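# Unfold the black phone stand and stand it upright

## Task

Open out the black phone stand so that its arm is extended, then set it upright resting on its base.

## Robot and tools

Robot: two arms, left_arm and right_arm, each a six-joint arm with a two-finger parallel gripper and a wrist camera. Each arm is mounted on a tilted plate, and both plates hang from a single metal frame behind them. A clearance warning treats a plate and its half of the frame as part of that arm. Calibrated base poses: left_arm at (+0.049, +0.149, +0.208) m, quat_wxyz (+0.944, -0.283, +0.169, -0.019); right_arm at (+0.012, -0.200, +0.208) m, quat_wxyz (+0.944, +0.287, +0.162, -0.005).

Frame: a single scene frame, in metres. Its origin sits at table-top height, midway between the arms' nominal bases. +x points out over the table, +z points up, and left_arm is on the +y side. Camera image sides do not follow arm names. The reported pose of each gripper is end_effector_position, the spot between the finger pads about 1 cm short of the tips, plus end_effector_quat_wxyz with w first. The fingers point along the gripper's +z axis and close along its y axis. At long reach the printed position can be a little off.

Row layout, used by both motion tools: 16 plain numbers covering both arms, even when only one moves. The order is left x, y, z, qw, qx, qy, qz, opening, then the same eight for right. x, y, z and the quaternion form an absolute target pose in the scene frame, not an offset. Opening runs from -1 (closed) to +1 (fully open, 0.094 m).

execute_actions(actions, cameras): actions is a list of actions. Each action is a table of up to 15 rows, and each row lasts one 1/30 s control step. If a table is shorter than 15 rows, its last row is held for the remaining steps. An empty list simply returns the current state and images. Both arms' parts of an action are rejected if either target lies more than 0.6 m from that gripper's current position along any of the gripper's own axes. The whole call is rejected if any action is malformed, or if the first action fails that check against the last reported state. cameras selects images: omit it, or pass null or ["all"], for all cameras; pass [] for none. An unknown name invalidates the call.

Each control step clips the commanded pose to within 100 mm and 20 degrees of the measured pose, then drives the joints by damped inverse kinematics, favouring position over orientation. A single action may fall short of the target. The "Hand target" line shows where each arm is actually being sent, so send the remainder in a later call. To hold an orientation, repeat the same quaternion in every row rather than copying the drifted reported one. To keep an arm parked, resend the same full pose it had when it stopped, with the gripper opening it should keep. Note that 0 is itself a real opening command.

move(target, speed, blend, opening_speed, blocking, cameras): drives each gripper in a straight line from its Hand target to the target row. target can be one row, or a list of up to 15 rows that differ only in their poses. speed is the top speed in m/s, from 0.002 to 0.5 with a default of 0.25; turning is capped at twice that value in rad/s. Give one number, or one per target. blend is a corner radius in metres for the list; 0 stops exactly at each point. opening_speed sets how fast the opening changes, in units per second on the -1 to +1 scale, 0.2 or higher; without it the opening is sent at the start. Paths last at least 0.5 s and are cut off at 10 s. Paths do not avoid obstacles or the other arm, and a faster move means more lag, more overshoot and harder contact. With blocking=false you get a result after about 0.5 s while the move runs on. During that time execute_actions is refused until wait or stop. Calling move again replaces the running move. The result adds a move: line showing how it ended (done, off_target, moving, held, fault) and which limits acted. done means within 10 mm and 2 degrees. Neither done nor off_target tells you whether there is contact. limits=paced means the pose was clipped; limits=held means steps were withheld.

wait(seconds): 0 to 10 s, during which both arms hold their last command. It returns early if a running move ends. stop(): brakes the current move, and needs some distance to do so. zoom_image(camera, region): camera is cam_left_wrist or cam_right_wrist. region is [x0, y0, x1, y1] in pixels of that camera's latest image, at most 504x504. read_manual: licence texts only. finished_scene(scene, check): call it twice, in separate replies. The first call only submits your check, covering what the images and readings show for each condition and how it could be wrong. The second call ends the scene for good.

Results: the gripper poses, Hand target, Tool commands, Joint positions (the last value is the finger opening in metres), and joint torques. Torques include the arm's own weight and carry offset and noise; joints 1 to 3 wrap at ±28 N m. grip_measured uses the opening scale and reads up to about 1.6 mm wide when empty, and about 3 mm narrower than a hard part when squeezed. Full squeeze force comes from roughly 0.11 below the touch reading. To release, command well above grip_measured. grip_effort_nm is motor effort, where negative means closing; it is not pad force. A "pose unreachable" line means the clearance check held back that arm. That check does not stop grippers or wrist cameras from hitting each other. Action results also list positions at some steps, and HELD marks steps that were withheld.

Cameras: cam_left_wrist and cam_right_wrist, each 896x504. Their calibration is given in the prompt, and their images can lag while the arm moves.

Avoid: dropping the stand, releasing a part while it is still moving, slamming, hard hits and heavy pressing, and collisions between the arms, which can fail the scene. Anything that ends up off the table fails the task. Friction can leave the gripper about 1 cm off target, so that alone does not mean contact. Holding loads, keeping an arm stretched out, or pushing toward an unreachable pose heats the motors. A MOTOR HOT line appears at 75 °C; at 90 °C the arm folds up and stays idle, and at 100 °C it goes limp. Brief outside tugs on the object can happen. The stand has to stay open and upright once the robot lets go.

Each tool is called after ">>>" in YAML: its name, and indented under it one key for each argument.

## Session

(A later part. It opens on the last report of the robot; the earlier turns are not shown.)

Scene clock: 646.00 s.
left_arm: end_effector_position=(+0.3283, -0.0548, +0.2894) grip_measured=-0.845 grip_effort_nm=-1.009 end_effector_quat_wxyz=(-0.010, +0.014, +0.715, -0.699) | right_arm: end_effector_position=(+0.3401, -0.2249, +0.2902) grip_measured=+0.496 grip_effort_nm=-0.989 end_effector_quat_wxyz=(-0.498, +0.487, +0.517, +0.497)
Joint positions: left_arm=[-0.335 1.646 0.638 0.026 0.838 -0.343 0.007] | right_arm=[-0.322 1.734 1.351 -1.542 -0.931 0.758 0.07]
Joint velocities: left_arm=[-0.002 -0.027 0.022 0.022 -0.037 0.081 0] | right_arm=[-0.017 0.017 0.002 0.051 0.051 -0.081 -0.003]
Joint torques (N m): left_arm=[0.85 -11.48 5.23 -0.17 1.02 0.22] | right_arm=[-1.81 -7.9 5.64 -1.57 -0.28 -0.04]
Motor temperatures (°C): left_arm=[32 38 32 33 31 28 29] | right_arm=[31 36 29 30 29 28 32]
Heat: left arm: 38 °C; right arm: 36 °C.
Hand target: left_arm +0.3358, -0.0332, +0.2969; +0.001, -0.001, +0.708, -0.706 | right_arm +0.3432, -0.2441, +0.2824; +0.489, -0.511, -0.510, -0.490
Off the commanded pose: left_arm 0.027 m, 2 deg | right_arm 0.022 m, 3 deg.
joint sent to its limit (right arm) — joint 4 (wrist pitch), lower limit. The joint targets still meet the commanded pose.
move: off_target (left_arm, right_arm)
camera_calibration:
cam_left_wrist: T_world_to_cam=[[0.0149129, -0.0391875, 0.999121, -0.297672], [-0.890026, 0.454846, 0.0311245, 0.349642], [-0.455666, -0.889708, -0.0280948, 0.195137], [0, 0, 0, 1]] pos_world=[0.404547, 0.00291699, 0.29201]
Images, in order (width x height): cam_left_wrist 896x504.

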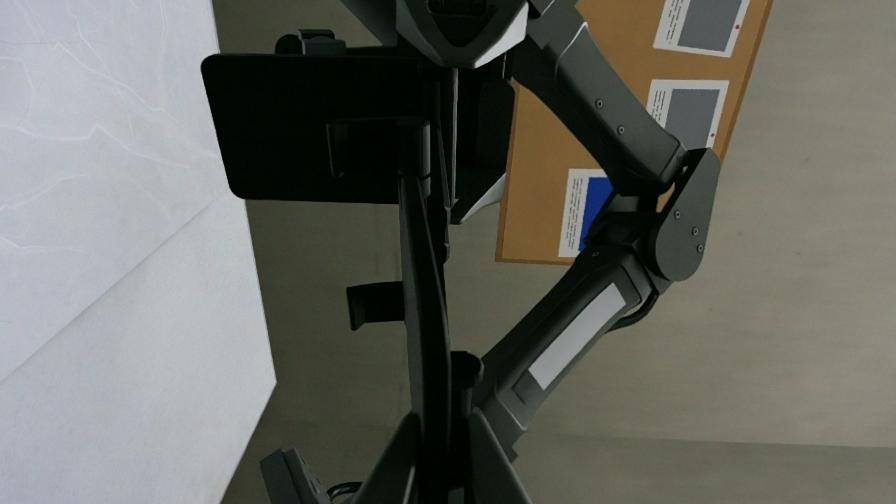

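>>> move:
  target: [0.332,-0.065,0.297,0,0,0.707,-0.707,-0.95,0.342,-0.222,0.284,-0.49,0.51,0.51,0.49,0.3]
  speed: 0.03

>>> zoom_image:
  camera: "cam_left_wrist"
  region: [200, 0, 650, 504]

Scene clock: 657.47 s.
left_arm: end_effector_position=(+0.3349, -0.0580, +0.2906) grip_measured=-0.845 grip_effort_nm=-1.013 end_effector_quat_wxyz=(-0.009, -0.016, +0.715, -0.699) | right_arm: end_effector_position=(+0.3435, -0.2207, +0.2818) grip_measured=+0.496 grip_effort_nm=-0.984 end_effector_quat_wxyz=(-0.498, +0.505, +0.506, +0.490)
Joint positions: left_arm=[-0.347 1.646 0.615 0.12 0.816 -0.444 0.007] | right_arm=[-0.319 1.734 1.327 -1.474 -0.937 0.831 0.07]
Joint velocities: left_arm=[-0.007 0.007 -0.002 0.037 -0.007 -0.022 -0.001] | right_arm=[0.007 0.012 -0.012 0.007 -0.037 -0.007 -0.001]
Joint torques (N m): left_arm=[-6.75 -4.49 5.22 1.04 0.63 0.03] | right_arm=[3.44 -10.54 1.74 -0.98 -0.47 0.13]
Motor temperatures (°C): left_arm=[31 42 32 33 31 28 30] | right_arm=[30 37 29 31 29 28 32]
Heat: left arm: 42 °C; right arm: 37 °C.
Hand target: left_arm +0.3318, -0.0646, +0.2974; +0.000, -0.001, +0.707, -0.707 | right_arm +0.3420, -0.2221, +0.2840; +0.490, -0.509, -0.510, -0.490
Off the commanded pose: left_arm 0.010 m, 2 deg | right_arm 0.003 m, 1 deg.
move: done
camera_calibration:
cam_left_wrist: T_world_to_cam=[[0.0570692, -0.0368722, 0.997689, -0.312687], [-0.90742, 0.414811, 0.0672361, 0.3499], [-0.416332, -0.90916, -0.00978563, 0.175788], [0, 0, 0, 1]] pos_world=[0.408537, 0.00314775, 0.290159]
cam_right_wrist: T_world_to_cam=[[-0.999888, -0.0148413, -0.00179092, 0.340469], [0.00414759, -0.390521, 0.920585, -0.309887], [-0.0143621, 0.920475, 0.390538, 0.188201], [0, 0, 0, 1]] pos_world=[0.344419, -0.289199, 0.212388]

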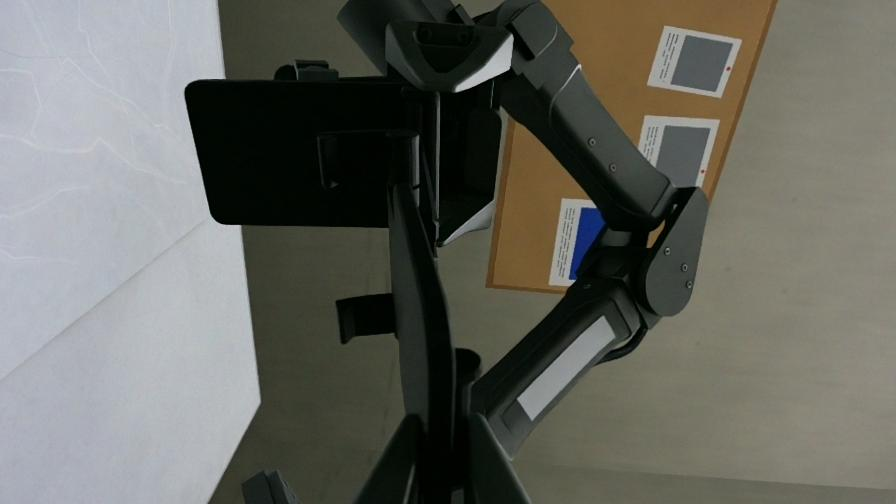

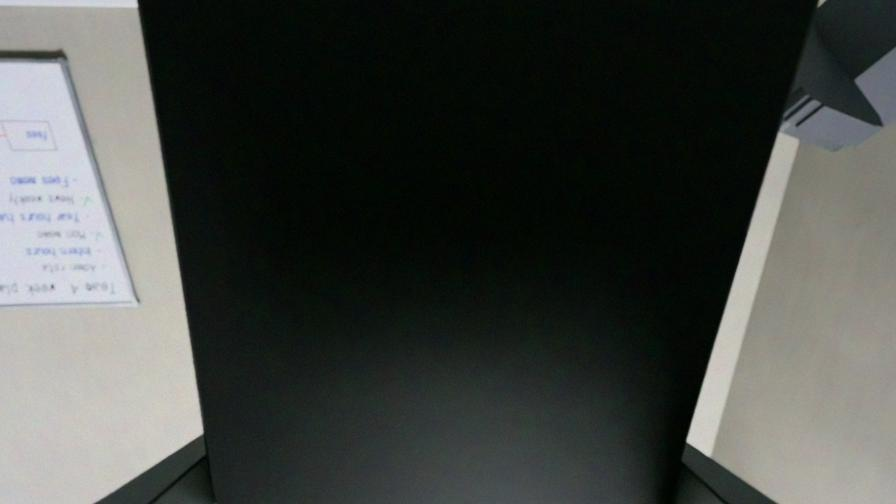

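Scaled by 1.000.

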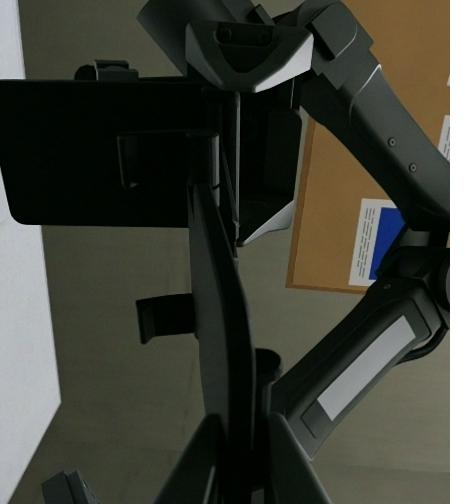

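>>> move:
  target: [0.332,-0.065,0.297,0,0,0.707,-0.707,-0.4,0.342,-0.222,0.284,-0.49,0.51,0.51,0.49,0.3]
  opening_speed: 0.3
  cameras: ["cam_left_wrist"]

>>> move:
  target: [0.332,0.035,0.297,0,0,0.707,-0.707,-0.4,0.342,-0.222,0.284,-0.49,0.51,0.51,0.49,0.3]
  speed: 0.12
  cameras: ["cam_left_wrist"]

>>> zoom_image:
  camera: "cam_left_wrist"
  region: [250, 50, 600, 400]

Scene clock: 664.50 s.
left_arm: end_effector_position=(+0.3396, -0.0586, +0.2922) grip_measured=-0.401 grip_effort_nm=0.076 end_effector_quat_wxyz=(+0.004, -0.015, +0.714, -0.700) | right_arm: end_effector_position=(+0.3425, -0.2199, +0.2806) grip_measured=+0.496 grip_effort_nm=-0.979 end_effector_quat_wxyz=(-0.500, +0.507, +0.505, +0.488)
Joint positions: left_arm=[-0.351 1.646 0.615 0.148 0.807 -0.445 0.028] | right_arm=[-0.319 1.734 1.321 -1.469 -0.935 0.838 0.07]
Joint velocities: left_arm=[0.007 -0.002 0.007 -0.051 -0.037 -0.037 0] | right_arm=[-0.002 -0.017 -0.002 0.022 0.037 0.007 0]
Joint torques (N m): left_arm=[-6.5 -4.26 5.3 0.82 0.74 0.05] | right_arm=[3.58 -10.65 1.98 -1.03 -0.48 0.07]
Motor temperatures (°C): left_arm=[32 39 32 33 31 28 29] | right_arm=[31 40 29 30 29 28 32]
Heat: left arm: 39 °C; right arm: 40 °C.
Hand target: left_arm +0.3319, -0.0648, +0.2971; +0.000, +0.000, +0.707, -0.707 | right_arm +0.3420, -0.2219, +0.2840; +0.490, -0.510, -0.510, -0.490
Off the commanded pose: left_arm 0.011 m, 2 deg | right_arm 0.004 m, 1 deg.
move: off_target (left_arm)
camera_calibration:
cam_left_wrist: T_world_to_cam=[[0.0367104, -0.0352472, 0.998704, -0.307808], [-0.915784, 0.398825, 0.0477381, 0.361953], [-0.399991, -0.916349, -0.0176378, 0.173556], [0, 0, 0, 1]] pos_world=[0.412191, 0.00383291, 0.293191]
Images, in order (width x height): cam_left_wrist 896x504.

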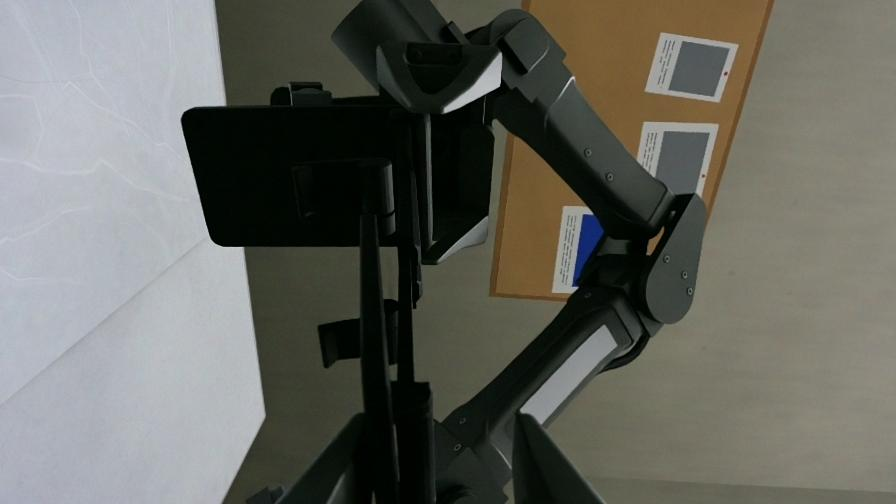

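Scene clock: 666.37 s.
left_arm: end_effector_position=(+0.3251, +0.0321, +0.2901) grip_measured=-0.401 grip_effort_nm=0.081 end_effector_quat_wxyz=(-0.012, +0.002, +0.716, -0.698) | right_arm: end_effector_position=(+0.3410, -0.2200, +0.2787) grip_measured=+0.496 grip_effort_nm=-0.984 end_effector_quat_wxyz=(-0.500, +0.507, +0.510, +0.483)
Joint positions: left_arm=[-0.057 1.446 0.709 -0.54 0.954 0.025 0.028] | right_arm=[-0.319 1.734 1.321 -1.468 -0.921 0.838 0.07]
Joint velocities: left_arm=[0.017 -0.007 -0.002 0.051 -0.11 0.066 -0.001] | right_arm=[-0.002 -0.007 0.017 -0.022 0.051 0.007 0]
Joint torques (N m): left_arm=[-2.41 -5.23 7.12 -0.22 0.88 0.1] | right_arm=[3.63 -10.44 2.04 -1.06 -0.64 0.09]
Motor temperatures (°C): left_arm=[32 39 32 33 31 28 29] | right_arm=[31 40 29 30 29 28 32]
Heat: left arm: 39 °C; right arm: 40 °C.
Hand target: left_arm +0.3308, +0.0355, +0.2953; -0.002, +0.003, +0.709, -0.705 | right_arm +0.3418, -0.2219, +0.2841; +0.490, -0.509, -0.510, -0.490
Off the commanded pose: left_arm 0.010 m, 2 deg | right_arm 0.006 m, 1 deg.
move: done
camera_calibration:
cam_left_wrist: T_world_to_cam=[[0.0336631, -0.0422274, 0.998541, -0.300781], [-0.896005, 0.441346, 0.0488705, 0.304468], [-0.442766, -0.896343, -0.0229789, 0.265562], [0, 0, 0, 1]] pos_world=[0.400512, 0.0909574, 0.291565]
Images, in order (width x height): cam_left_wrist 896x504.

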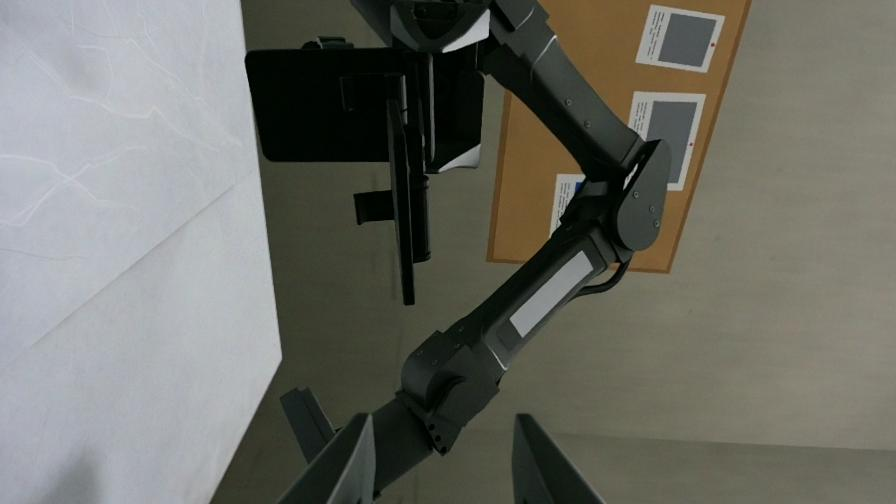

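Scaled by 1.440.

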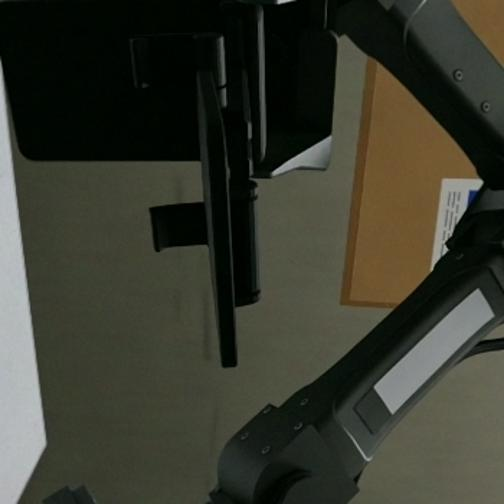

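>>> move:
  target:
    - [0.336,-0.04,0.293,0,0,0.707,-0.707,-0.4,0.342,-0.222,0.284,-0.49,0.51,0.51,0.49,0.3]
    - [0.333,-0.071,0.293,0,0,0.707,-0.707,-0.4,0.342,-0.222,0.284,-0.49,0.51,0.51,0.49,0.3]
  speed: [0.1,0.04]
  cameras: ["cam_left_wrist"]

>>> zoom_image:
  camera: "cam_left_wrist"
  region: [250, 150, 600, 504]

Scene clock: 740.73 s.
left_arm: end_effector_position=(+0.3485, -0.0581, +0.2919) grip_measured=-0.401 grip_effort_nm=0.076 end_effector_quat_wxyz=(+0.017, -0.022, +0.710, -0.704) | right_arm: end_effector_position=(+0.3430, -0.2253, +0.2746) grip_measured=+0.496 grip_effort_nm=-0.984 end_effector_quat_wxyz=(-0.488, +0.515, +0.512, +0.485)
Joint positions: left_arm=[-0.341 1.66 0.619 0.193 0.812 -0.459 0.028] | right_arm=[-0.338 1.726 1.321 -1.452 -0.916 0.838 0.07]
Joint velocities: left_arm=[-0.002 -0.012 0.007 0.037 0.022 -0.022 0] | right_arm=[-0.022 0.002 -0.012 0.037 0.051 -0.007 0]
Joint torques (N m): left_arm=[-8.21 -3.08 4.74 0.95 0.64 -0.05] | right_arm=[5.08 -10.11 1.91 -1.2 -0.69 0.06]
Motor temperatures (°C): left_arm=[31 37 33 31 32 28 27] | right_arm=[31 47 28 30 29 28 33]
Heat: left arm: 37 °C; right arm: 47 °C.
Hand target: left_arm +0.3336, -0.0705, +0.2946; +0.002, -0.003, +0.705, -0.709 | right_arm +0.3418, -0.2221, +0.2839; +0.490, -0.510, -0.510, -0.490
Off the commanded pose: left_arm 0.020 m, 3 deg | right_arm 0.010 m, 1 deg.
move: off_target (left_arm)
camera_calibration:
cam_left_wrist: T_world_to_cam=[[0.0302635, -0.0231874, 0.999273, -0.305098], [-0.926755, 0.373865, 0.0367425, 0.375482], [-0.374446, -0.927193, -0.0101745, 0.165772], [0, 0, 0, 1]] pos_world=[0.419286, 0.00624824, 0.292767]
Images, in order (width x height): cam_left_wrist 896x504.

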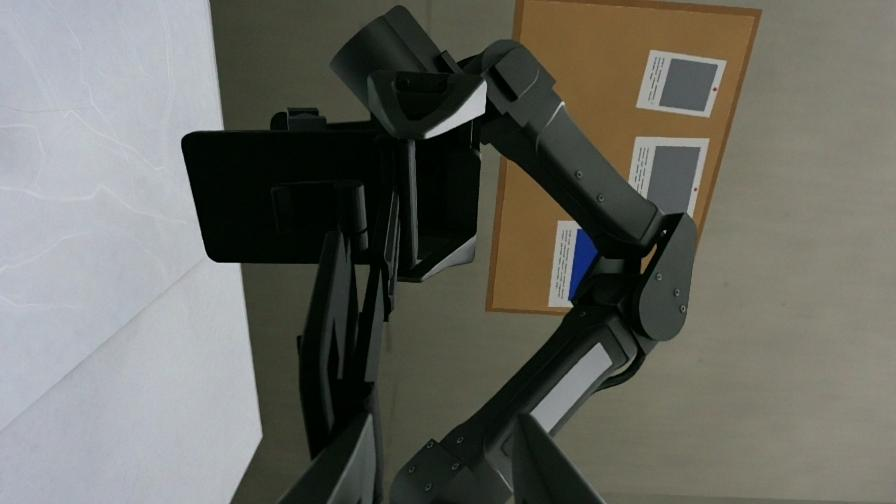

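Scaled by 1.424.

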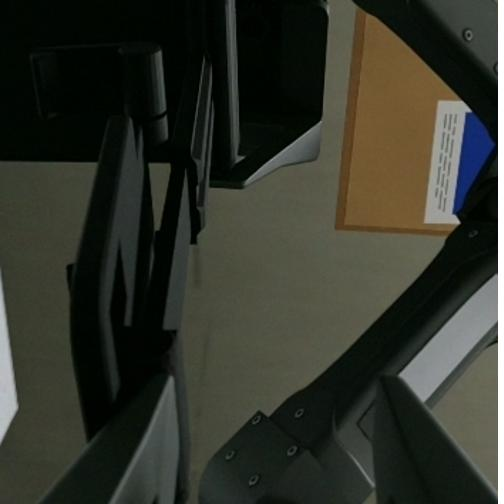

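>>> move:
  target: [0.34,0.04,0.297,0,0,0.707,-0.707,-0.4,0.342,-0.222,0.288,-0.49,0.51,0.51,0.49,0.3]
  speed: 0.08
  cameras: ["cam_left_wrist"]

>>> zoom_image:
  camera: "cam_left_wrist"
  region: [250, 50, 600, 400]

Scene clock: 747.23 s.
left_arm: end_effector_position=(+0.3321, +0.0355, +0.2880) grip_measured=-0.401 grip_effort_nm=0.076 end_effector_quat_wxyz=(-0.017, +0.002, +0.716, -0.698) | right_arm: end_effector_position=(+0.3423, -0.2236, +0.2750) grip_measured=+0.496 grip_effort_nm=-0.979 end_effector_quat_wxyz=(-0.490, +0.513, +0.514, +0.482)
Joint positions: left_arm=[-0.04 1.481 0.755 -0.588 0.959 0.056 0.028] | right_arm=[-0.33 1.726 1.321 -1.452 -0.91 0.845 0.07]
Joint velocities: left_arm=[0.012 0.017 0.002 -0.007 -0.022 -0.007 0.001] | right_arm=[-0.012 -0.007 -0.007 0.007 -0.037 -0.022 0]
Joint torques (N m): left_arm=[-2.63 -6.48 7.06 -0.32 0.83 0.12] | right_arm=[4.88 -10.78 2.02 -1.24 -0.7 0.04]
Motor temperatures (°C): left_arm=[31 37 33 31 32 28 27] | right_arm=[31 46 28 31 29 28 33]
Heat: left arm: 37 °C; right arm: 46 °C.
Hand target: left_arm +0.3388, +0.0404, +0.2952; -0.002, +0.004, +0.709, -0.705 | right_arm +0.3417, -0.2219, +0.2877; +0.490, -0.509, -0.510, -0.490
Off the commanded pose: left_arm 0.013 m, 2 deg | right_arm 0.013 m, 1 deg.
move: off_target (left_arm, right_arm)
camera_calibration:
cam_left_wrist: T_world_to_cam=[[0.041723, -0.0415805, 0.998264, -0.301393], [-0.892296, 0.44797, 0.0559532, 0.305802], [-0.449518, -0.893081, -0.0184115, 0.272504], [0, 0, 0, 1]] pos_world=[0.407936, 0.0938466, 0.288777]
Images, in order (width x height): cam_left_wrist 896x504.

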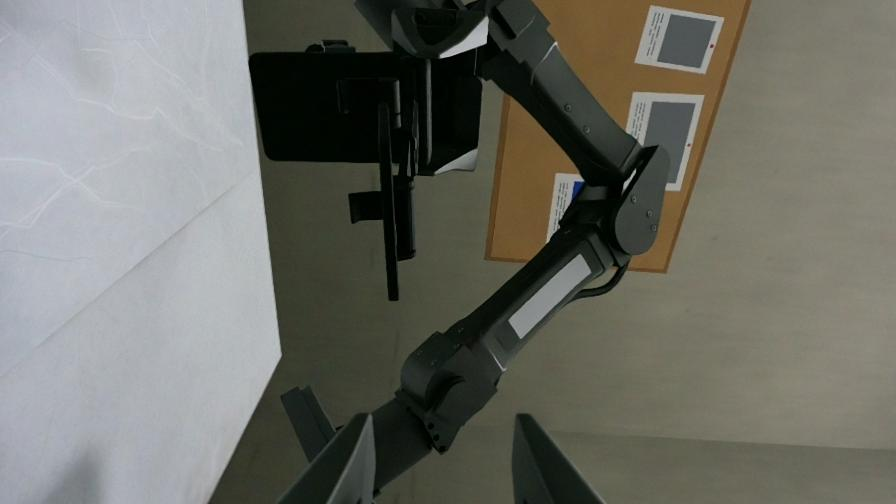

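Scaled by 1.440.

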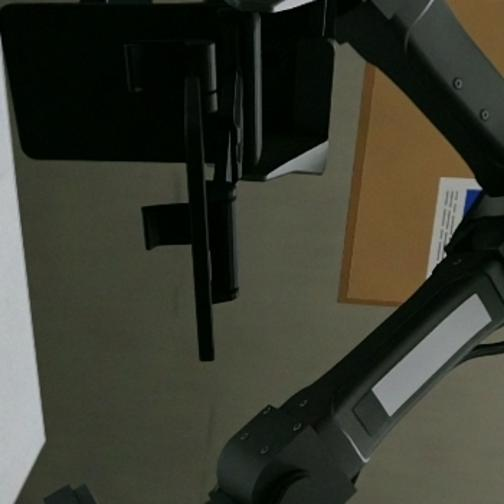

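>>> move:
  target:
    - [0.40,0.06,0.31,-0.139,0.139,0.693,-0.693,-0.4,0.342,-0.222,0.284,-0.49,0.51,0.51,0.49,0.3]
    - [0.45,-0.02,0.31,-0.271,0.271,0.653,-0.653,-0.4,0.342,-0.222,0.284,-0.49,0.51,0.51,0.49,0.3]
  speed: 0.15
  cameras: ["cam_left_wrist"]

>>> zoom_image:
  camera: "cam_left_wrist"
  region: [200, 50, 650, 450]

Scene clock: 764.03 s.
left_arm: end_effector_position=(+0.4514, -0.0081, +0.3082) grip_measured=-0.401 grip_effort_nm=0.081 end_effector_quat_wxyz=(-0.159, +0.179, +0.709, -0.663) | right_arm: end_effector_position=(+0.3423, -0.2236, +0.2750) grip_measured=+0.496 grip_effort_nm=-0.984 end_effector_quat_wxyz=(-0.490, +0.514, +0.514, +0.482)
Joint positions: left_arm=[-0.211 2.297 2.062 -1.557 0.81 0.377 0.028] | right_arm=[-0.33 1.726 1.321 -1.452 -0.91 0.845 0.07]
Joint velocities: left_arm=[0.002 0.017 -0.012 0.022 -0.007 0.007 0] | right_arm=[-0.017 -0.012 -0.002 -0.007 -0.007 -0.066 0]
Joint torques (N m): left_arm=[-10.25 -8.06 8.29 -0.84 0.61 -0.03] | right_arm=[4.49 -9.87 2 -1.24 -0.71 0.03]
Motor temperatures (°C): left_arm=[31 38 33 31 32 28 27] | right_arm=[31 46 28 31 30 28 33]
Heat: left arm: 38 °C; right arm: 46 °C.
Hand target: left_arm +0.4473, -0.0215, +0.3091; -0.167, +0.191, +0.703, -0.664 | right_arm +0.3419, -0.2220, +0.2839; +0.490, -0.510, -0.510, -0.490
Off the commanded pose: left_arm 0.012 m, 18 deg | right_arm 0.009 m, 1 deg.
joint sent to its limit (left arm) — joint 4 (wrist pitch), lower limit. The joint targets are off in orientation, not in position.
move: off_target (left_arm)
camera_calibration:
cam_left_wrist: T_world_to_cam=[[-0.0314163, -0.0789139, 0.996386, -0.294988], [-0.604754, 0.795201, 0.043912, 0.307429], [-0.795793, -0.601189, -0.0727057, 0.462932], [0, 0, 0, 1]] pos_world=[0.545049, 0.0105631, 0.31408]
Images, in order (width x height): cam_left_wrist 896x504.

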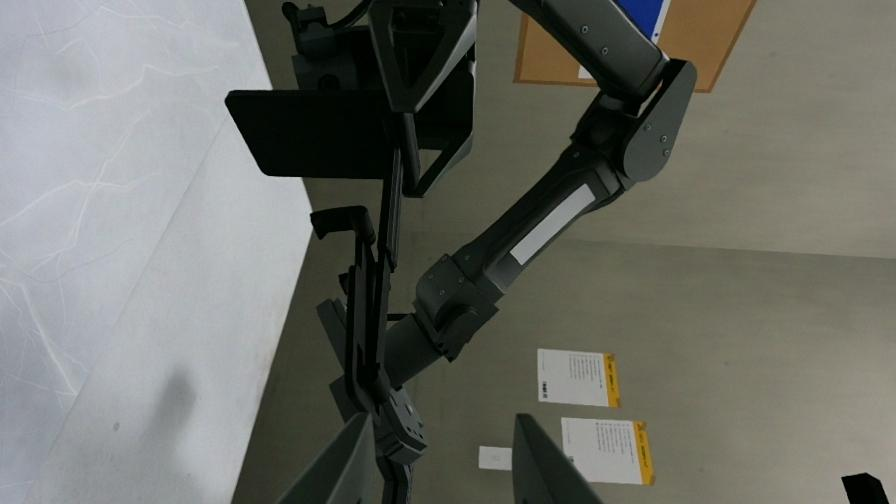

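Scaled by 1.120.

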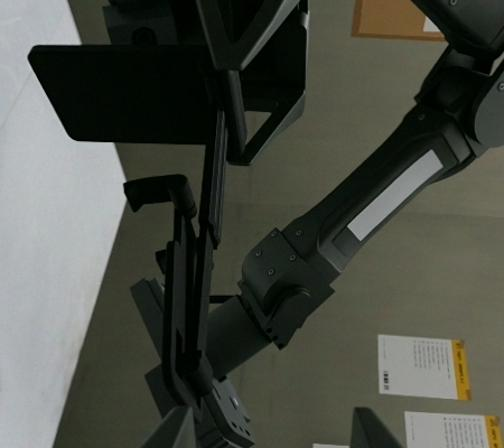

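>>> zoom_image:
  camera: "cam_left_wrist"
  region: [290, 80, 490, 480]

Scaled by 1.260.

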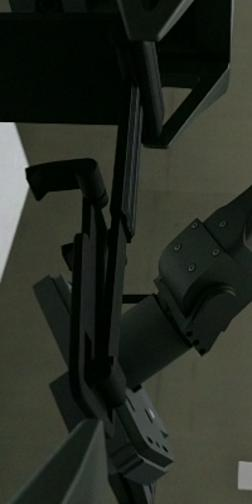

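>>> move:
  target:
    - [0.405,-0.035,0.285,-0.165,0.165,0.688,-0.688,-0.6,0.342,-0.222,0.284,-0.49,0.51,0.51,0.49,0.3]
    - [0.405,-0.035,0.27,-0.165,0.165,0.688,-0.688,-0.6,0.342,-0.222,0.284,-0.49,0.51,0.51,0.49,0.3]
  speed: 0.1
  cameras: ["cam_left_wrist"]

>>> zoom_image:
  camera: "cam_left_wrist"
  region: [200, 100, 600, 504]

Scene clock: 782.33 s.
left_arm: end_effector_position=(+0.4007, -0.0378, +0.2656) grip_measured=-0.599 grip_effort_nm=-0.051 end_effector_quat_wxyz=(-0.180, +0.168, +0.693, -0.678) | right_arm: end_effector_position=(+0.3423, -0.2236, +0.2750) grip_measured=+0.496 grip_effort_nm=-0.984 end_effector_quat_wxyz=(-0.490, +0.514, +0.514, +0.482)
Joint positions: left_arm=[-0.211 2.25 1.685 -1.277 0.854 0.38 0.019] | right_arm=[-0.33 1.726 1.321 -1.452 -0.91 0.845 0.07]
Joint velocities: left_arm=[-0.002 -0.012 -0.012 0.037 -0.037 -0.037 0] | right_arm=[0.002 -0.012 -0.007 0.007 0.007 -0.081 -0.001]
Joint torques (N m): left_arm=[-6.58 -11 4.59 -0.75 0.79 0.11] | right_arm=[4.52 -9.95 2.22 -1.18 -0.75 -0.03]
Motor temperatures (°C): left_arm=[33 39 33 31 31 28 27] | right_arm=[31 45 28 31 30 28 33]
Heat: left arm: 39 °C; right arm: 45 °C.
Hand target: left_arm +0.4050, -0.0350, +0.2699; -0.165, +0.165, +0.688, -0.687 | right_arm +0.3419, -0.2220, +0.2839; +0.490, -0.510, -0.510, -0.490
Off the commanded pose: left_arm 0.007 m, 2 deg | right_arm 0.009 m, 1 deg.
move: done
camera_calibration:
cam_left_wrist: T_world_to_cam=[[0.0229612, -0.0475978, 0.998603, -0.277729], [-0.592214, 0.804105, 0.0519441, 0.29543], [-0.805453, -0.592579, -0.0097249, 0.389149], [0, 0, 0, 1]] pos_world=[0.494776, -0.0201738, 0.26578]
Images, in order (width x height): cam_left_wrist 896x504.

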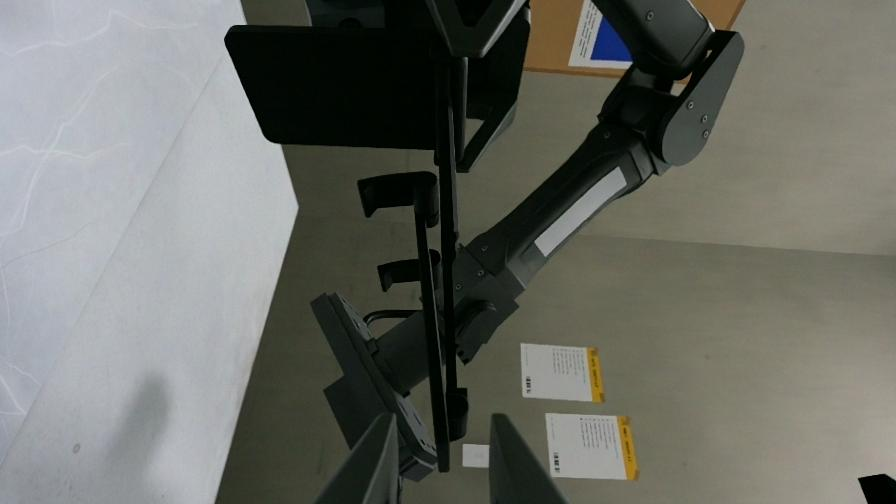

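Scaled by 1.248.

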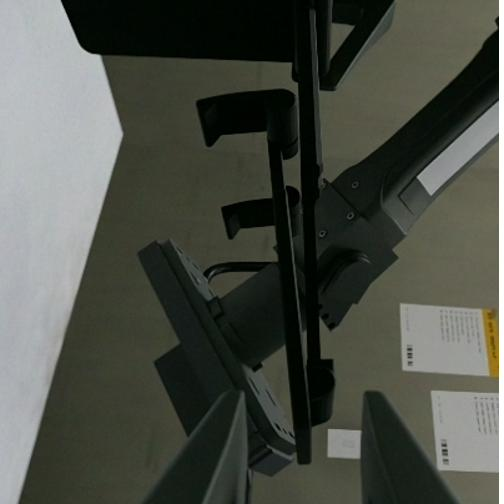

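>>> move:
  target: [0.376,-0.088,0.264,-0.177,0.152,0.740,-0.632,-0.6,0.342,-0.222,0.284,-0.49,0.51,0.51,0.49,0.3]
  speed: 0.06
  cameras: ["cam_left_wrist"]

>>> zoom_image:
  camera: "cam_left_wrist"
  region: [200, 100, 600, 504]

Scene clock: 790.70 s.
left_arm: end_effector_position=(+0.3778, -0.0855, +0.2494) grip_measured=-0.599 grip_effort_nm=-0.051 end_effector_quat_wxyz=(-0.192, +0.137, +0.742, -0.627) | right_arm: end_effector_position=(+0.3422, -0.2236, +0.2749) grip_measured=+0.496 grip_effort_nm=-0.989 end_effector_quat_wxyz=(-0.490, +0.514, +0.514, +0.481)
Joint positions: left_arm=[-0.324 2.21 1.501 -0.939 0.76 0.068 0.019] | right_arm=[-0.33 1.726 1.321 -1.452 -0.909 0.845 0.07]
Joint velocities: left_arm=[-0.002 0.012 -0.002 -0.007 0.007 -0.051 0] | right_arm=[-0.007 -0.022 0.012 -0.022 0.037 0.022 -0.002]
Joint torques (N m): left_arm=[-9.88 -11.73 4.71 -0.37 0.62 -0.04] | right_arm=[4.51 -10.07 2.13 -1.18 -0.81 0.02]
Motor temperatures (°C): left_arm=[33 41 32 31 31 28 27] | right_arm=[31 45 28 31 30 28 33]
Heat: left arm: 41 °C; right arm: 45 °C.
Hand target: left_arm +0.3769, -0.0881, +0.2645; -0.177, +0.151, +0.739, -0.632 | right_arm +0.3419, -0.2220, +0.2838; +0.490, -0.510, -0.510, -0.490
Off the commanded pose: left_arm 0.015 m, 3 deg | right_arm 0.009 m, 1 deg.
move: off_target (left_arm)
camera_calibration:
cam_left_wrist: T_world_to_cam=[[0.0492242, -0.198171, 0.978931, -0.281186], [-0.609383, 0.770596, 0.186638, 0.291132], [-0.791347, -0.605731, -0.0828298, 0.354039], [0, 0, 0, 1]] pos_world=[0.471419, -0.0656161, 0.25025]
Images, in order (width x height): cam_left_wrist 896x504.

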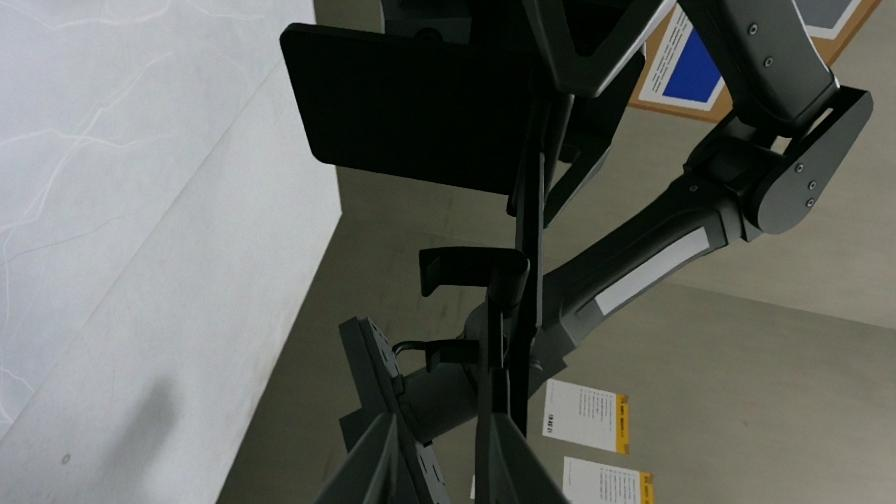

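Scaled by 1.248.

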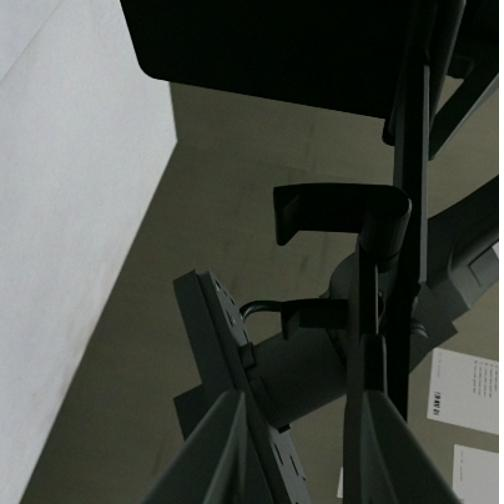

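>>> move:
  target: [0.374,-0.090,0.276,-0.177,0.152,0.740,-0.632,-0.6,0.342,-0.222,0.284,-0.49,0.51,0.51,0.49,0.3]
  speed: 0.04
  cameras: ["cam_left_wrist"]

>>> zoom_image:
  camera: "cam_left_wrist"
  region: [300, 200, 600, 504]

Scene clock: 794.67 s.
left_arm: end_effector_position=(+0.3762, -0.0872, +0.2614) grip_measured=-0.599 grip_effort_nm=-0.051 end_effector_quat_wxyz=(-0.190, +0.138, +0.743, -0.627) | right_arm: end_effector_position=(+0.3422, -0.2236, +0.2749) grip_measured=+0.496 grip_effort_nm=-0.984 end_effector_quat_wxyz=(-0.490, +0.514, +0.514, +0.481)
Joint positions: left_arm=[-0.348 2.181 1.489 -0.931 0.759 0.037 0.019] | right_arm=[-0.33 1.726 1.321 -1.452 -0.909 0.845 0.07]
Joint velocities: left_arm=[-0.027 0.002 0.002 0.007 0.007 -0.007 0] | right_arm=[0.017 -0.002 0.022 0.051 -0.007 -0.051 -0.001]
Joint torques (N m): left_arm=[-9.88 -11.41 4.81 -0.3 0.64 -0.01] | right_arm=[4.4 -9.83 2.1 -1.18 -0.76 0.04]
Motor temperatures (°C): left_arm=[33 41 32 31 31 28 27] | right_arm=[31 45 28 31 30 28 33]
Heat: left arm: 41 °C; right arm: 45 °C.
Hand target: left_arm +0.3740, -0.0900, +0.2761; -0.177, +0.152, +0.739, -0.632 | right_arm +0.3419, -0.2220, +0.2839; +0.490, -0.510, -0.510, -0.490
Off the commanded pose: left_arm 0.015 m, 2 deg | right_arm 0.009 m, 1 deg.
move: off_target (left_arm)
camera_calibration:
cam_left_wrist: T_world_to_cam=[[0.045084, -0.199115, 0.978938, -0.291715], [-0.610817, 0.76992, 0.184732, 0.290145], [-0.790487, -0.606281, -0.0869119, 0.353408], [0, 0, 0, 1]] pos_world=[0.469742, -0.0672092, 0.262687]
Images, in order (width x height): cam_left_wrist 896x504.

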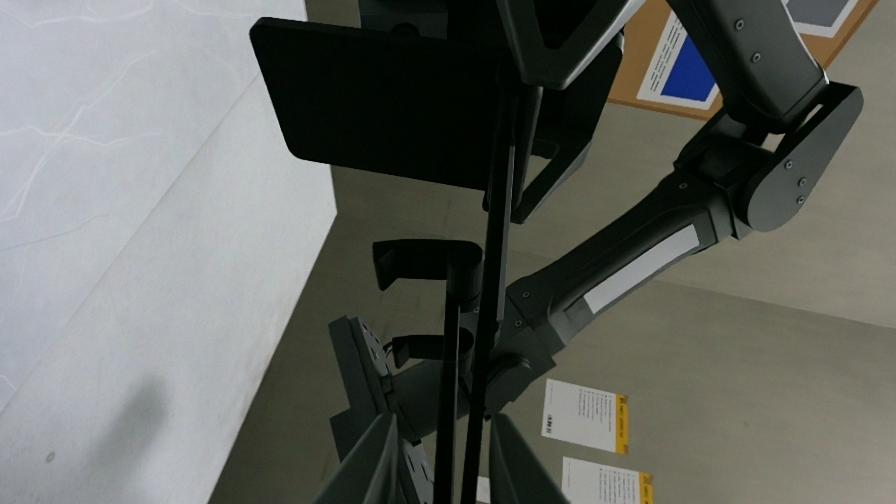

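Scaled by 1.658.

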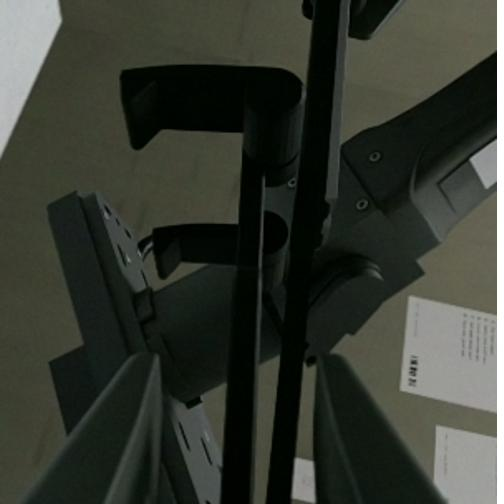

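>>> move:
  target: [0.374,-0.090,0.276,-0.177,0.152,0.740,-0.632,-0.95,0.342,-0.222,0.284,-0.49,0.51,0.51,0.49,0.3]
  opening_speed: 0.3
  cameras: ["cam_left_wrist"]

>>> zoom_image:
  camera: "cam_left_wrist"
  region: [300, 200, 600, 504]

Scene clock: 799.77 s.
left_arm: end_effector_position=(+0.3764, -0.0873, +0.2613) grip_measured=-0.949 grip_effort_nm=-0.056 end_effector_quat_wxyz=(-0.190, +0.138, +0.743, -0.627) | right_arm: end_effector_position=(+0.3422, -0.2236, +0.2749) grip_measured=+0.496 grip_effort_nm=-0.989 end_effector_quat_wxyz=(-0.490, +0.514, +0.514, +0.481)
Joint positions: left_arm=[-0.348 2.181 1.489 -0.93 0.758 0.036 0.002] | right_arm=[-0.33 1.726 1.321 -1.452 -0.909 0.845 0.07]
Joint velocities: left_arm=[0.007 0.007 -0.012 -0.037 0.007 0.007 0] | right_arm=[0.002 -0.002 -0.022 -0.022 0.007 0.037 -0.001]
Joint torques (N m): left_arm=[-9.85 -11.36 4.85 -0.33 0.64 0] | right_arm=[4.46 -10.07 1.95 -1.19 -0.73 0]
Motor temperatures (°C): left_arm=[34 41 32 31 31 28 27] | right_arm=[31 45 28 31 30 28 33]
Heat: left arm: 41 °C; right arm: 45 °C.
Hand target: left_arm +0.3740, -0.0900, +0.2759; -0.177, +0.152, +0.739, -0.632 | right_arm +0.3419, -0.2220, +0.2839; +0.490, -0.510, -0.510, -0.490
Off the commanded pose: left_arm 0.015 m, 2 deg | right_arm 0.009 m, 1 deg.
move: off_target (left_arm)
camera_calibration:
cam_left_wrist: T_world_to_cam=[[0.0450019, -0.199513, 0.978861, -0.291626], [-0.611674, 0.769199, 0.184901, 0.290636], [-0.789829, -0.607065, -0.0874218, 0.353353], [0, 0, 0, 1]] pos_world=[0.469987, -0.0672321, 0.262613]
Images, in order (width x height): cam_left_wrist 896x504.

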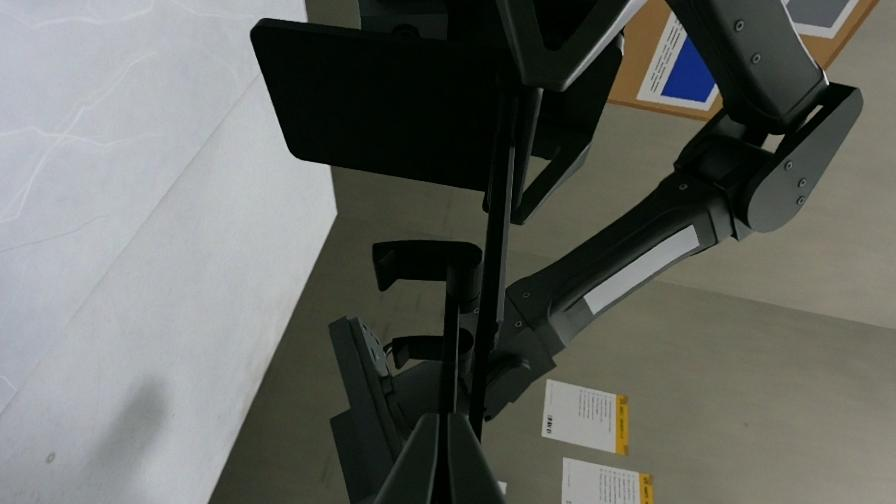

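Scaled by 1.658.

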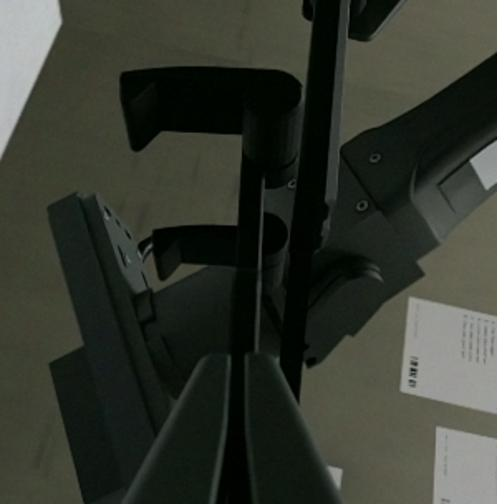

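>>> move:
  target: [0.374,-0.090,0.276,-0.177,0.152,0.740,-0.632,-0.65,0.342,-0.222,0.284,-0.49,0.51,0.51,0.49,0.3]
  opening_speed: 0.8
  cameras: []

>>> move:
  target: [0.359,-0.094,0.275,-0.177,0.152,0.740,-0.632,-0.65,0.342,-0.222,0.284,-0.49,0.51,0.51,0.49,0.3]
  speed: 0.04
  cameras: ["cam_left_wrist"]

>>> zoom_image:
  camera: "cam_left_wrist"
  region: [300, 200, 600, 504]

Scene clock: 805.53 s.
left_arm: end_effector_position=(+0.3764, -0.0873, +0.2613) grip_measured=-0.651 grip_effort_nm=0.081 end_effector_quat_wxyz=(-0.190, +0.138, +0.743, -0.627) | right_arm: end_effector_position=(+0.3422, -0.2236, +0.2749) grip_measured=+0.496 grip_effort_nm=-0.984 end_effector_quat_wxyz=(-0.490, +0.514, +0.514, +0.481)
Joint positions: left_arm=[-0.348 2.181 1.489 -0.93 0.758 0.036 0.016] | right_arm=[-0.33 1.726 1.321 -1.452 -0.909 0.845 0.07]
Joint velocities: left_arm=[-0.012 -0.027 0.002 -0.007 -0.051 -0.095 0] | right_arm=[-0.007 0.007 0.002 -0.066 -0.051 -0.051 0]
Joint torques (N m): left_arm=[-9.89 -11.37 4.88 -0.33 0.65 -0.03] | right_arm=[4.38 -10.07 2.1 -1.18 -0.76 -0.04]
Motor temperatures (°C): left_arm=[34 42 32 30 31 28 27] | right_arm=[31 45 28 31 30 28 33]
Heat: left arm: 42 °C; right arm: 45 °C.
Hand target: left_arm +0.3739, -0.0899, +0.2759; -0.177, +0.152, +0.739, -0.632 | right_arm +0.3419, -0.2220, +0.2839; +0.490, -0.510, -0.510, -0.490
Off the commanded pose: left_arm 0.015 m, 2 deg | right_arm 0.009 m, 1 deg.
move: off_target (left_arm)
No camera images: "cameras" was empty.

Scene clock: 806.63 s.
left_arm: end_effector_position=(+0.3606, -0.0916, +0.2603) grip_measured=-0.651 grip_effort_nm=0.081 end_effector_quat_wxyz=(-0.191, +0.138, +0.743, -0.626) | right_arm: end_effector_position=(+0.3422, -0.2236, +0.2749) grip_measured=+0.496 grip_effort_nm=-0.984 end_effector_quat_wxyz=(-0.490, +0.514, +0.514, +0.481)
Joint positions: left_arm=[-0.366 2.151 1.404 -0.861 0.758 0.012 0.016] | right_arm=[-0.33 1.726 1.321 -1.452 -0.909 0.845 0.07]
Joint velocities: left_arm=[-0.002 -0.002 -0.007 0.022 0.022 0.007 0] | right_arm=[0.012 0.012 0.027 -0.007 0.007 -0.037 0]
Joint torques (N m): left_arm=[-9.58 -11.1 4.83 -0.24 0.64 -0.02] | right_arm=[4.53 -10.09 2.13 -1.16 -0.75 0.03]
Motor temperatures (°C): left_arm=[34 42 32 30 31 28 27] | right_arm=[31 45 28 31 30 28 33]
Heat: left arm: 42 °C; right arm: 45 °C.
Hand target: left_arm +0.3590, -0.0940, +0.2751; -0.177, +0.152, +0.739, -0.632 | right_arm +0.3419, -0.2220, +0.2839; +0.490, -0.510, -0.510, -0.490
Off the commanded pose: left_arm 0.015 m, 2 deg | right_arm 0.009 m, 1 deg.
move: off_target (left_arm)
camera_calibration:
cam_left_wrist: T_world_to_cam=[[0.0455755, -0.200651, 0.978602, -0.291031], [-0.609528, 0.770544, 0.186378, 0.283399], [-0.791453, -0.60498, -0.0871842, 0.33891], [0, 0, 0, 1]] pos_world=[0.454235, -0.0717337, 0.261532]
Images, in order (width x height): cam_left_wrist 896x504.

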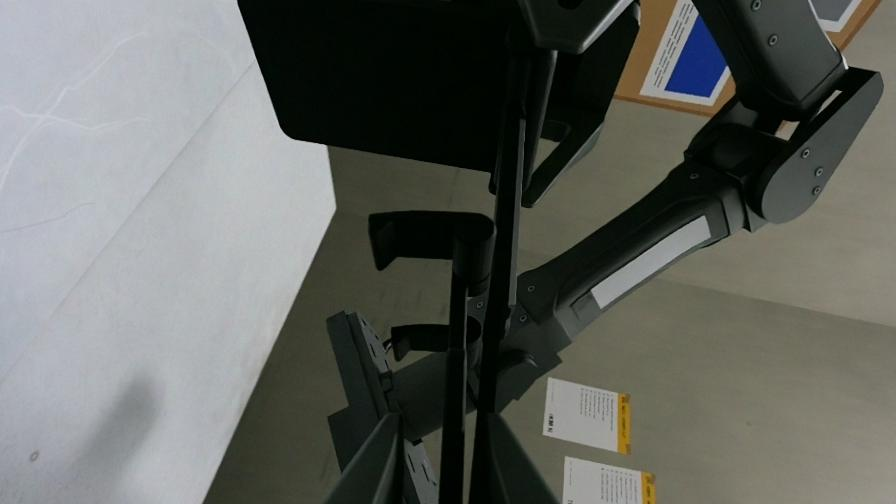

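Scaled by 1.658.

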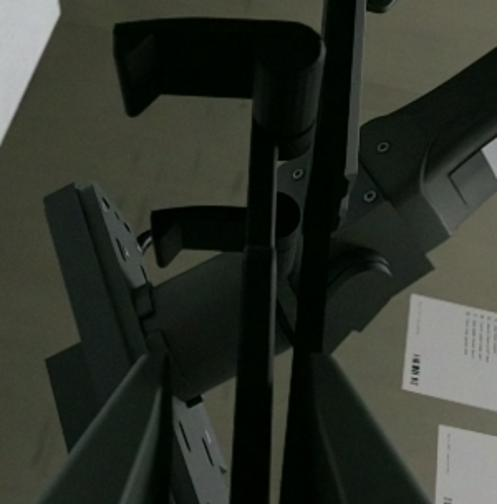

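>>> move:
  target: [0.359,-0.094,0.276,-0.177,0.152,0.740,-0.632,-0.95,0.342,-0.222,0.284,-0.49,0.51,0.51,0.49,0.3]
  opening_speed: 0.25
  cameras: ["cam_left_wrist"]

>>> zoom_image:
  camera: "cam_left_wrist"
  region: [300, 200, 600, 504]

Scene clock: 809.50 s.
left_arm: end_effector_position=(+0.3613, -0.0919, +0.2640) grip_measured=-0.933 grip_effort_nm=-0.979 end_effector_quat_wxyz=(-0.188, +0.139, +0.742, -0.629) | right_arm: end_effector_position=(+0.3422, -0.2236, +0.2749) grip_measured=+0.496 grip_effort_nm=-0.989 end_effector_quat_wxyz=(-0.490, +0.514, +0.514, +0.481)
Joint positions: left_arm=[-0.37 2.145 1.404 -0.86 0.764 0.011 0.003] | right_arm=[-0.33 1.726 1.321 -1.452 -0.909 0.845 0.07]
Joint velocities: left_arm=[-0.012 -0.002 -0.012 0.007 -0.007 -0.081 -0.001] | right_arm=[-0.032 -0.017 -0.002 0.007 -0.022 0.007 -0.001]
Joint torques (N m): left_arm=[-9.42 -10.77 4.92 -0.27 0.59 -0.05] | right_arm=[4.42 -10.03 1.88 -1.21 -0.78 -0.02]
Motor temperatures (°C): left_arm=[34 43 32 30 31 28 27] | right_arm=[31 45 28 31 30 28 33]
Heat: left arm: 43 °C; right arm: 45 °C.
Hand target: left_arm +0.3589, -0.0940, +0.2760; -0.177, +0.152, +0.739, -0.632 | right_arm +0.3419, -0.2220, +0.2839; +0.490, -0.510, -0.510, -0.490
Off the commanded pose: left_arm 0.012 m, 2 deg | right_arm 0.009 m, 1 deg.
move: off_target (left_arm)
camera_calibration:
cam_left_wrist: T_world_to_cam=[[0.0423152, -0.193278, 0.980231, -0.293303], [-0.611999, 0.770488, 0.178341, 0.286346], [-0.789726, -0.607447, -0.0856825, 0.338359], [0, 0, 0, 1]] pos_world=[0.454865, -0.0717804, 0.265429]
Images, in order (width x height): cam_left_wrist 896x504.

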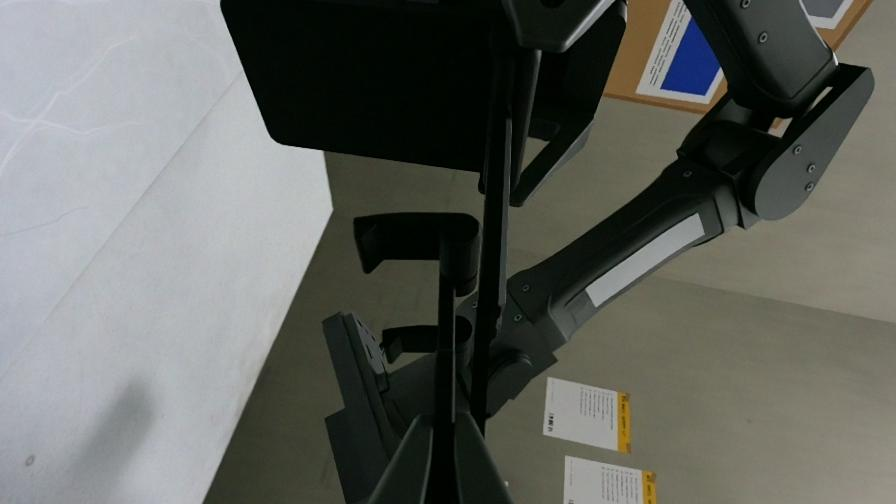

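Scaled by 1.658.

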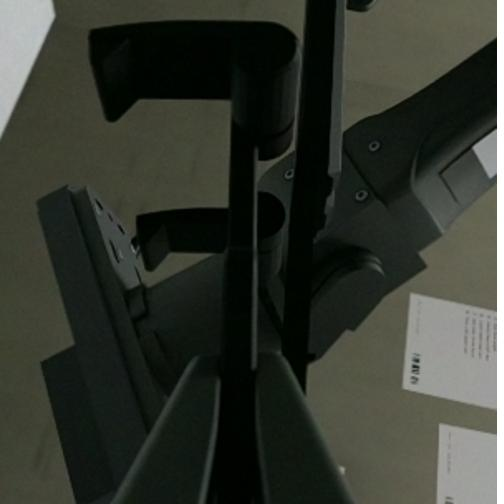

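>>> move:
  target:
    - [0.359,-0.0915,0.2712,-0.189,0.137,0.787,-0.572,-1,0.342,-0.222,0.284,-0.49,0.51,0.51,0.49,0.3]
    - [0.359,-0.088,0.266,-0.199,0.122,0.830,-0.508,-1,0.342,-0.222,0.284,-0.49,0.51,0.51,0.49,0.3]
  speed: 0.03
  cameras: ["cam_left_wrist"]

>>> zoom_image:
  camera: "cam_left_wrist"
  region: [250, 100, 650, 504]

Scene clock: 820.00 s.
left_arm: end_effector_position=(+0.3607, -0.0901, +0.2655) grip_measured=-0.934 grip_effort_nm=-1.013 end_effector_quat_wxyz=(-0.207, +0.115, +0.810, -0.537) | right_arm: end_effector_position=(+0.3415, -0.2236, +0.2741) grip_measured=+0.496 grip_effort_nm=-0.984 end_effector_quat_wxyz=(-0.490, +0.514, +0.516, +0.479)
Joint positions: left_arm=[-0.446 2.099 1.44 -0.903 0.556 -0.187 0.003] | right_arm=[-0.33 1.726 1.321 -1.452 -0.903 0.845 0.07]
Joint velocities: left_arm=[-0.022 0.017 0.007 -0.022 -0.022 0.022 0] | right_arm=[-0.017 0.032 0.002 -0.022 0.007 0.022 -0.001]
Joint torques (N m): left_arm=[-9.37 -9.65 7.43 -0.42 -0.14 -0.27] | right_arm=[4.21 -10.03 1.91 -1.23 -0.81 0]
Motor temperatures (°C): left_arm=[34 43 32 30 31 28 28] | right_arm=[31 46 28 31 30 28 33]
Heat: left arm: 43 °C; right arm: 46 °C.
Hand target: left_arm +0.3604, -0.0875, +0.2667; -0.199, +0.122, +0.828, -0.510 | right_arm +0.3419, -0.2220, +0.2838; +0.490, -0.510, -0.510, -0.490
Off the commanded pose: left_arm 0.003 m, 4 deg | right_arm 0.010 m, 1 deg.
move: off_target (left_arm)
camera_calibration:
cam_left_wrist: T_world_to_cam=[[0.0472362, -0.418501, 0.906987, -0.297016], [-0.607045, 0.70906, 0.358789, 0.229056], [-0.793262, -0.56753, -0.220556, 0.379759], [0, 0, 0, 1]] pos_world=[0.454325, -0.0711914, 0.270965]
Images, in order (width x height): cam_left_wrist 896x504.

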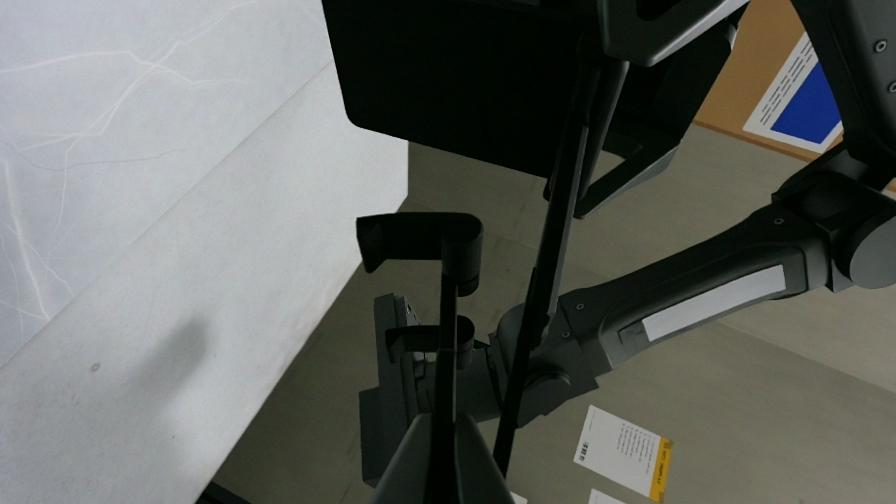

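Scaled by 1.248.

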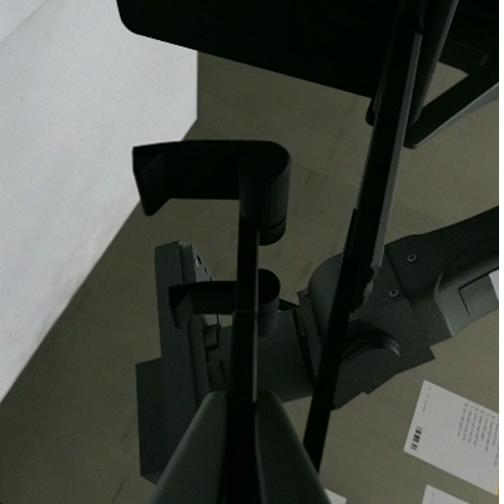

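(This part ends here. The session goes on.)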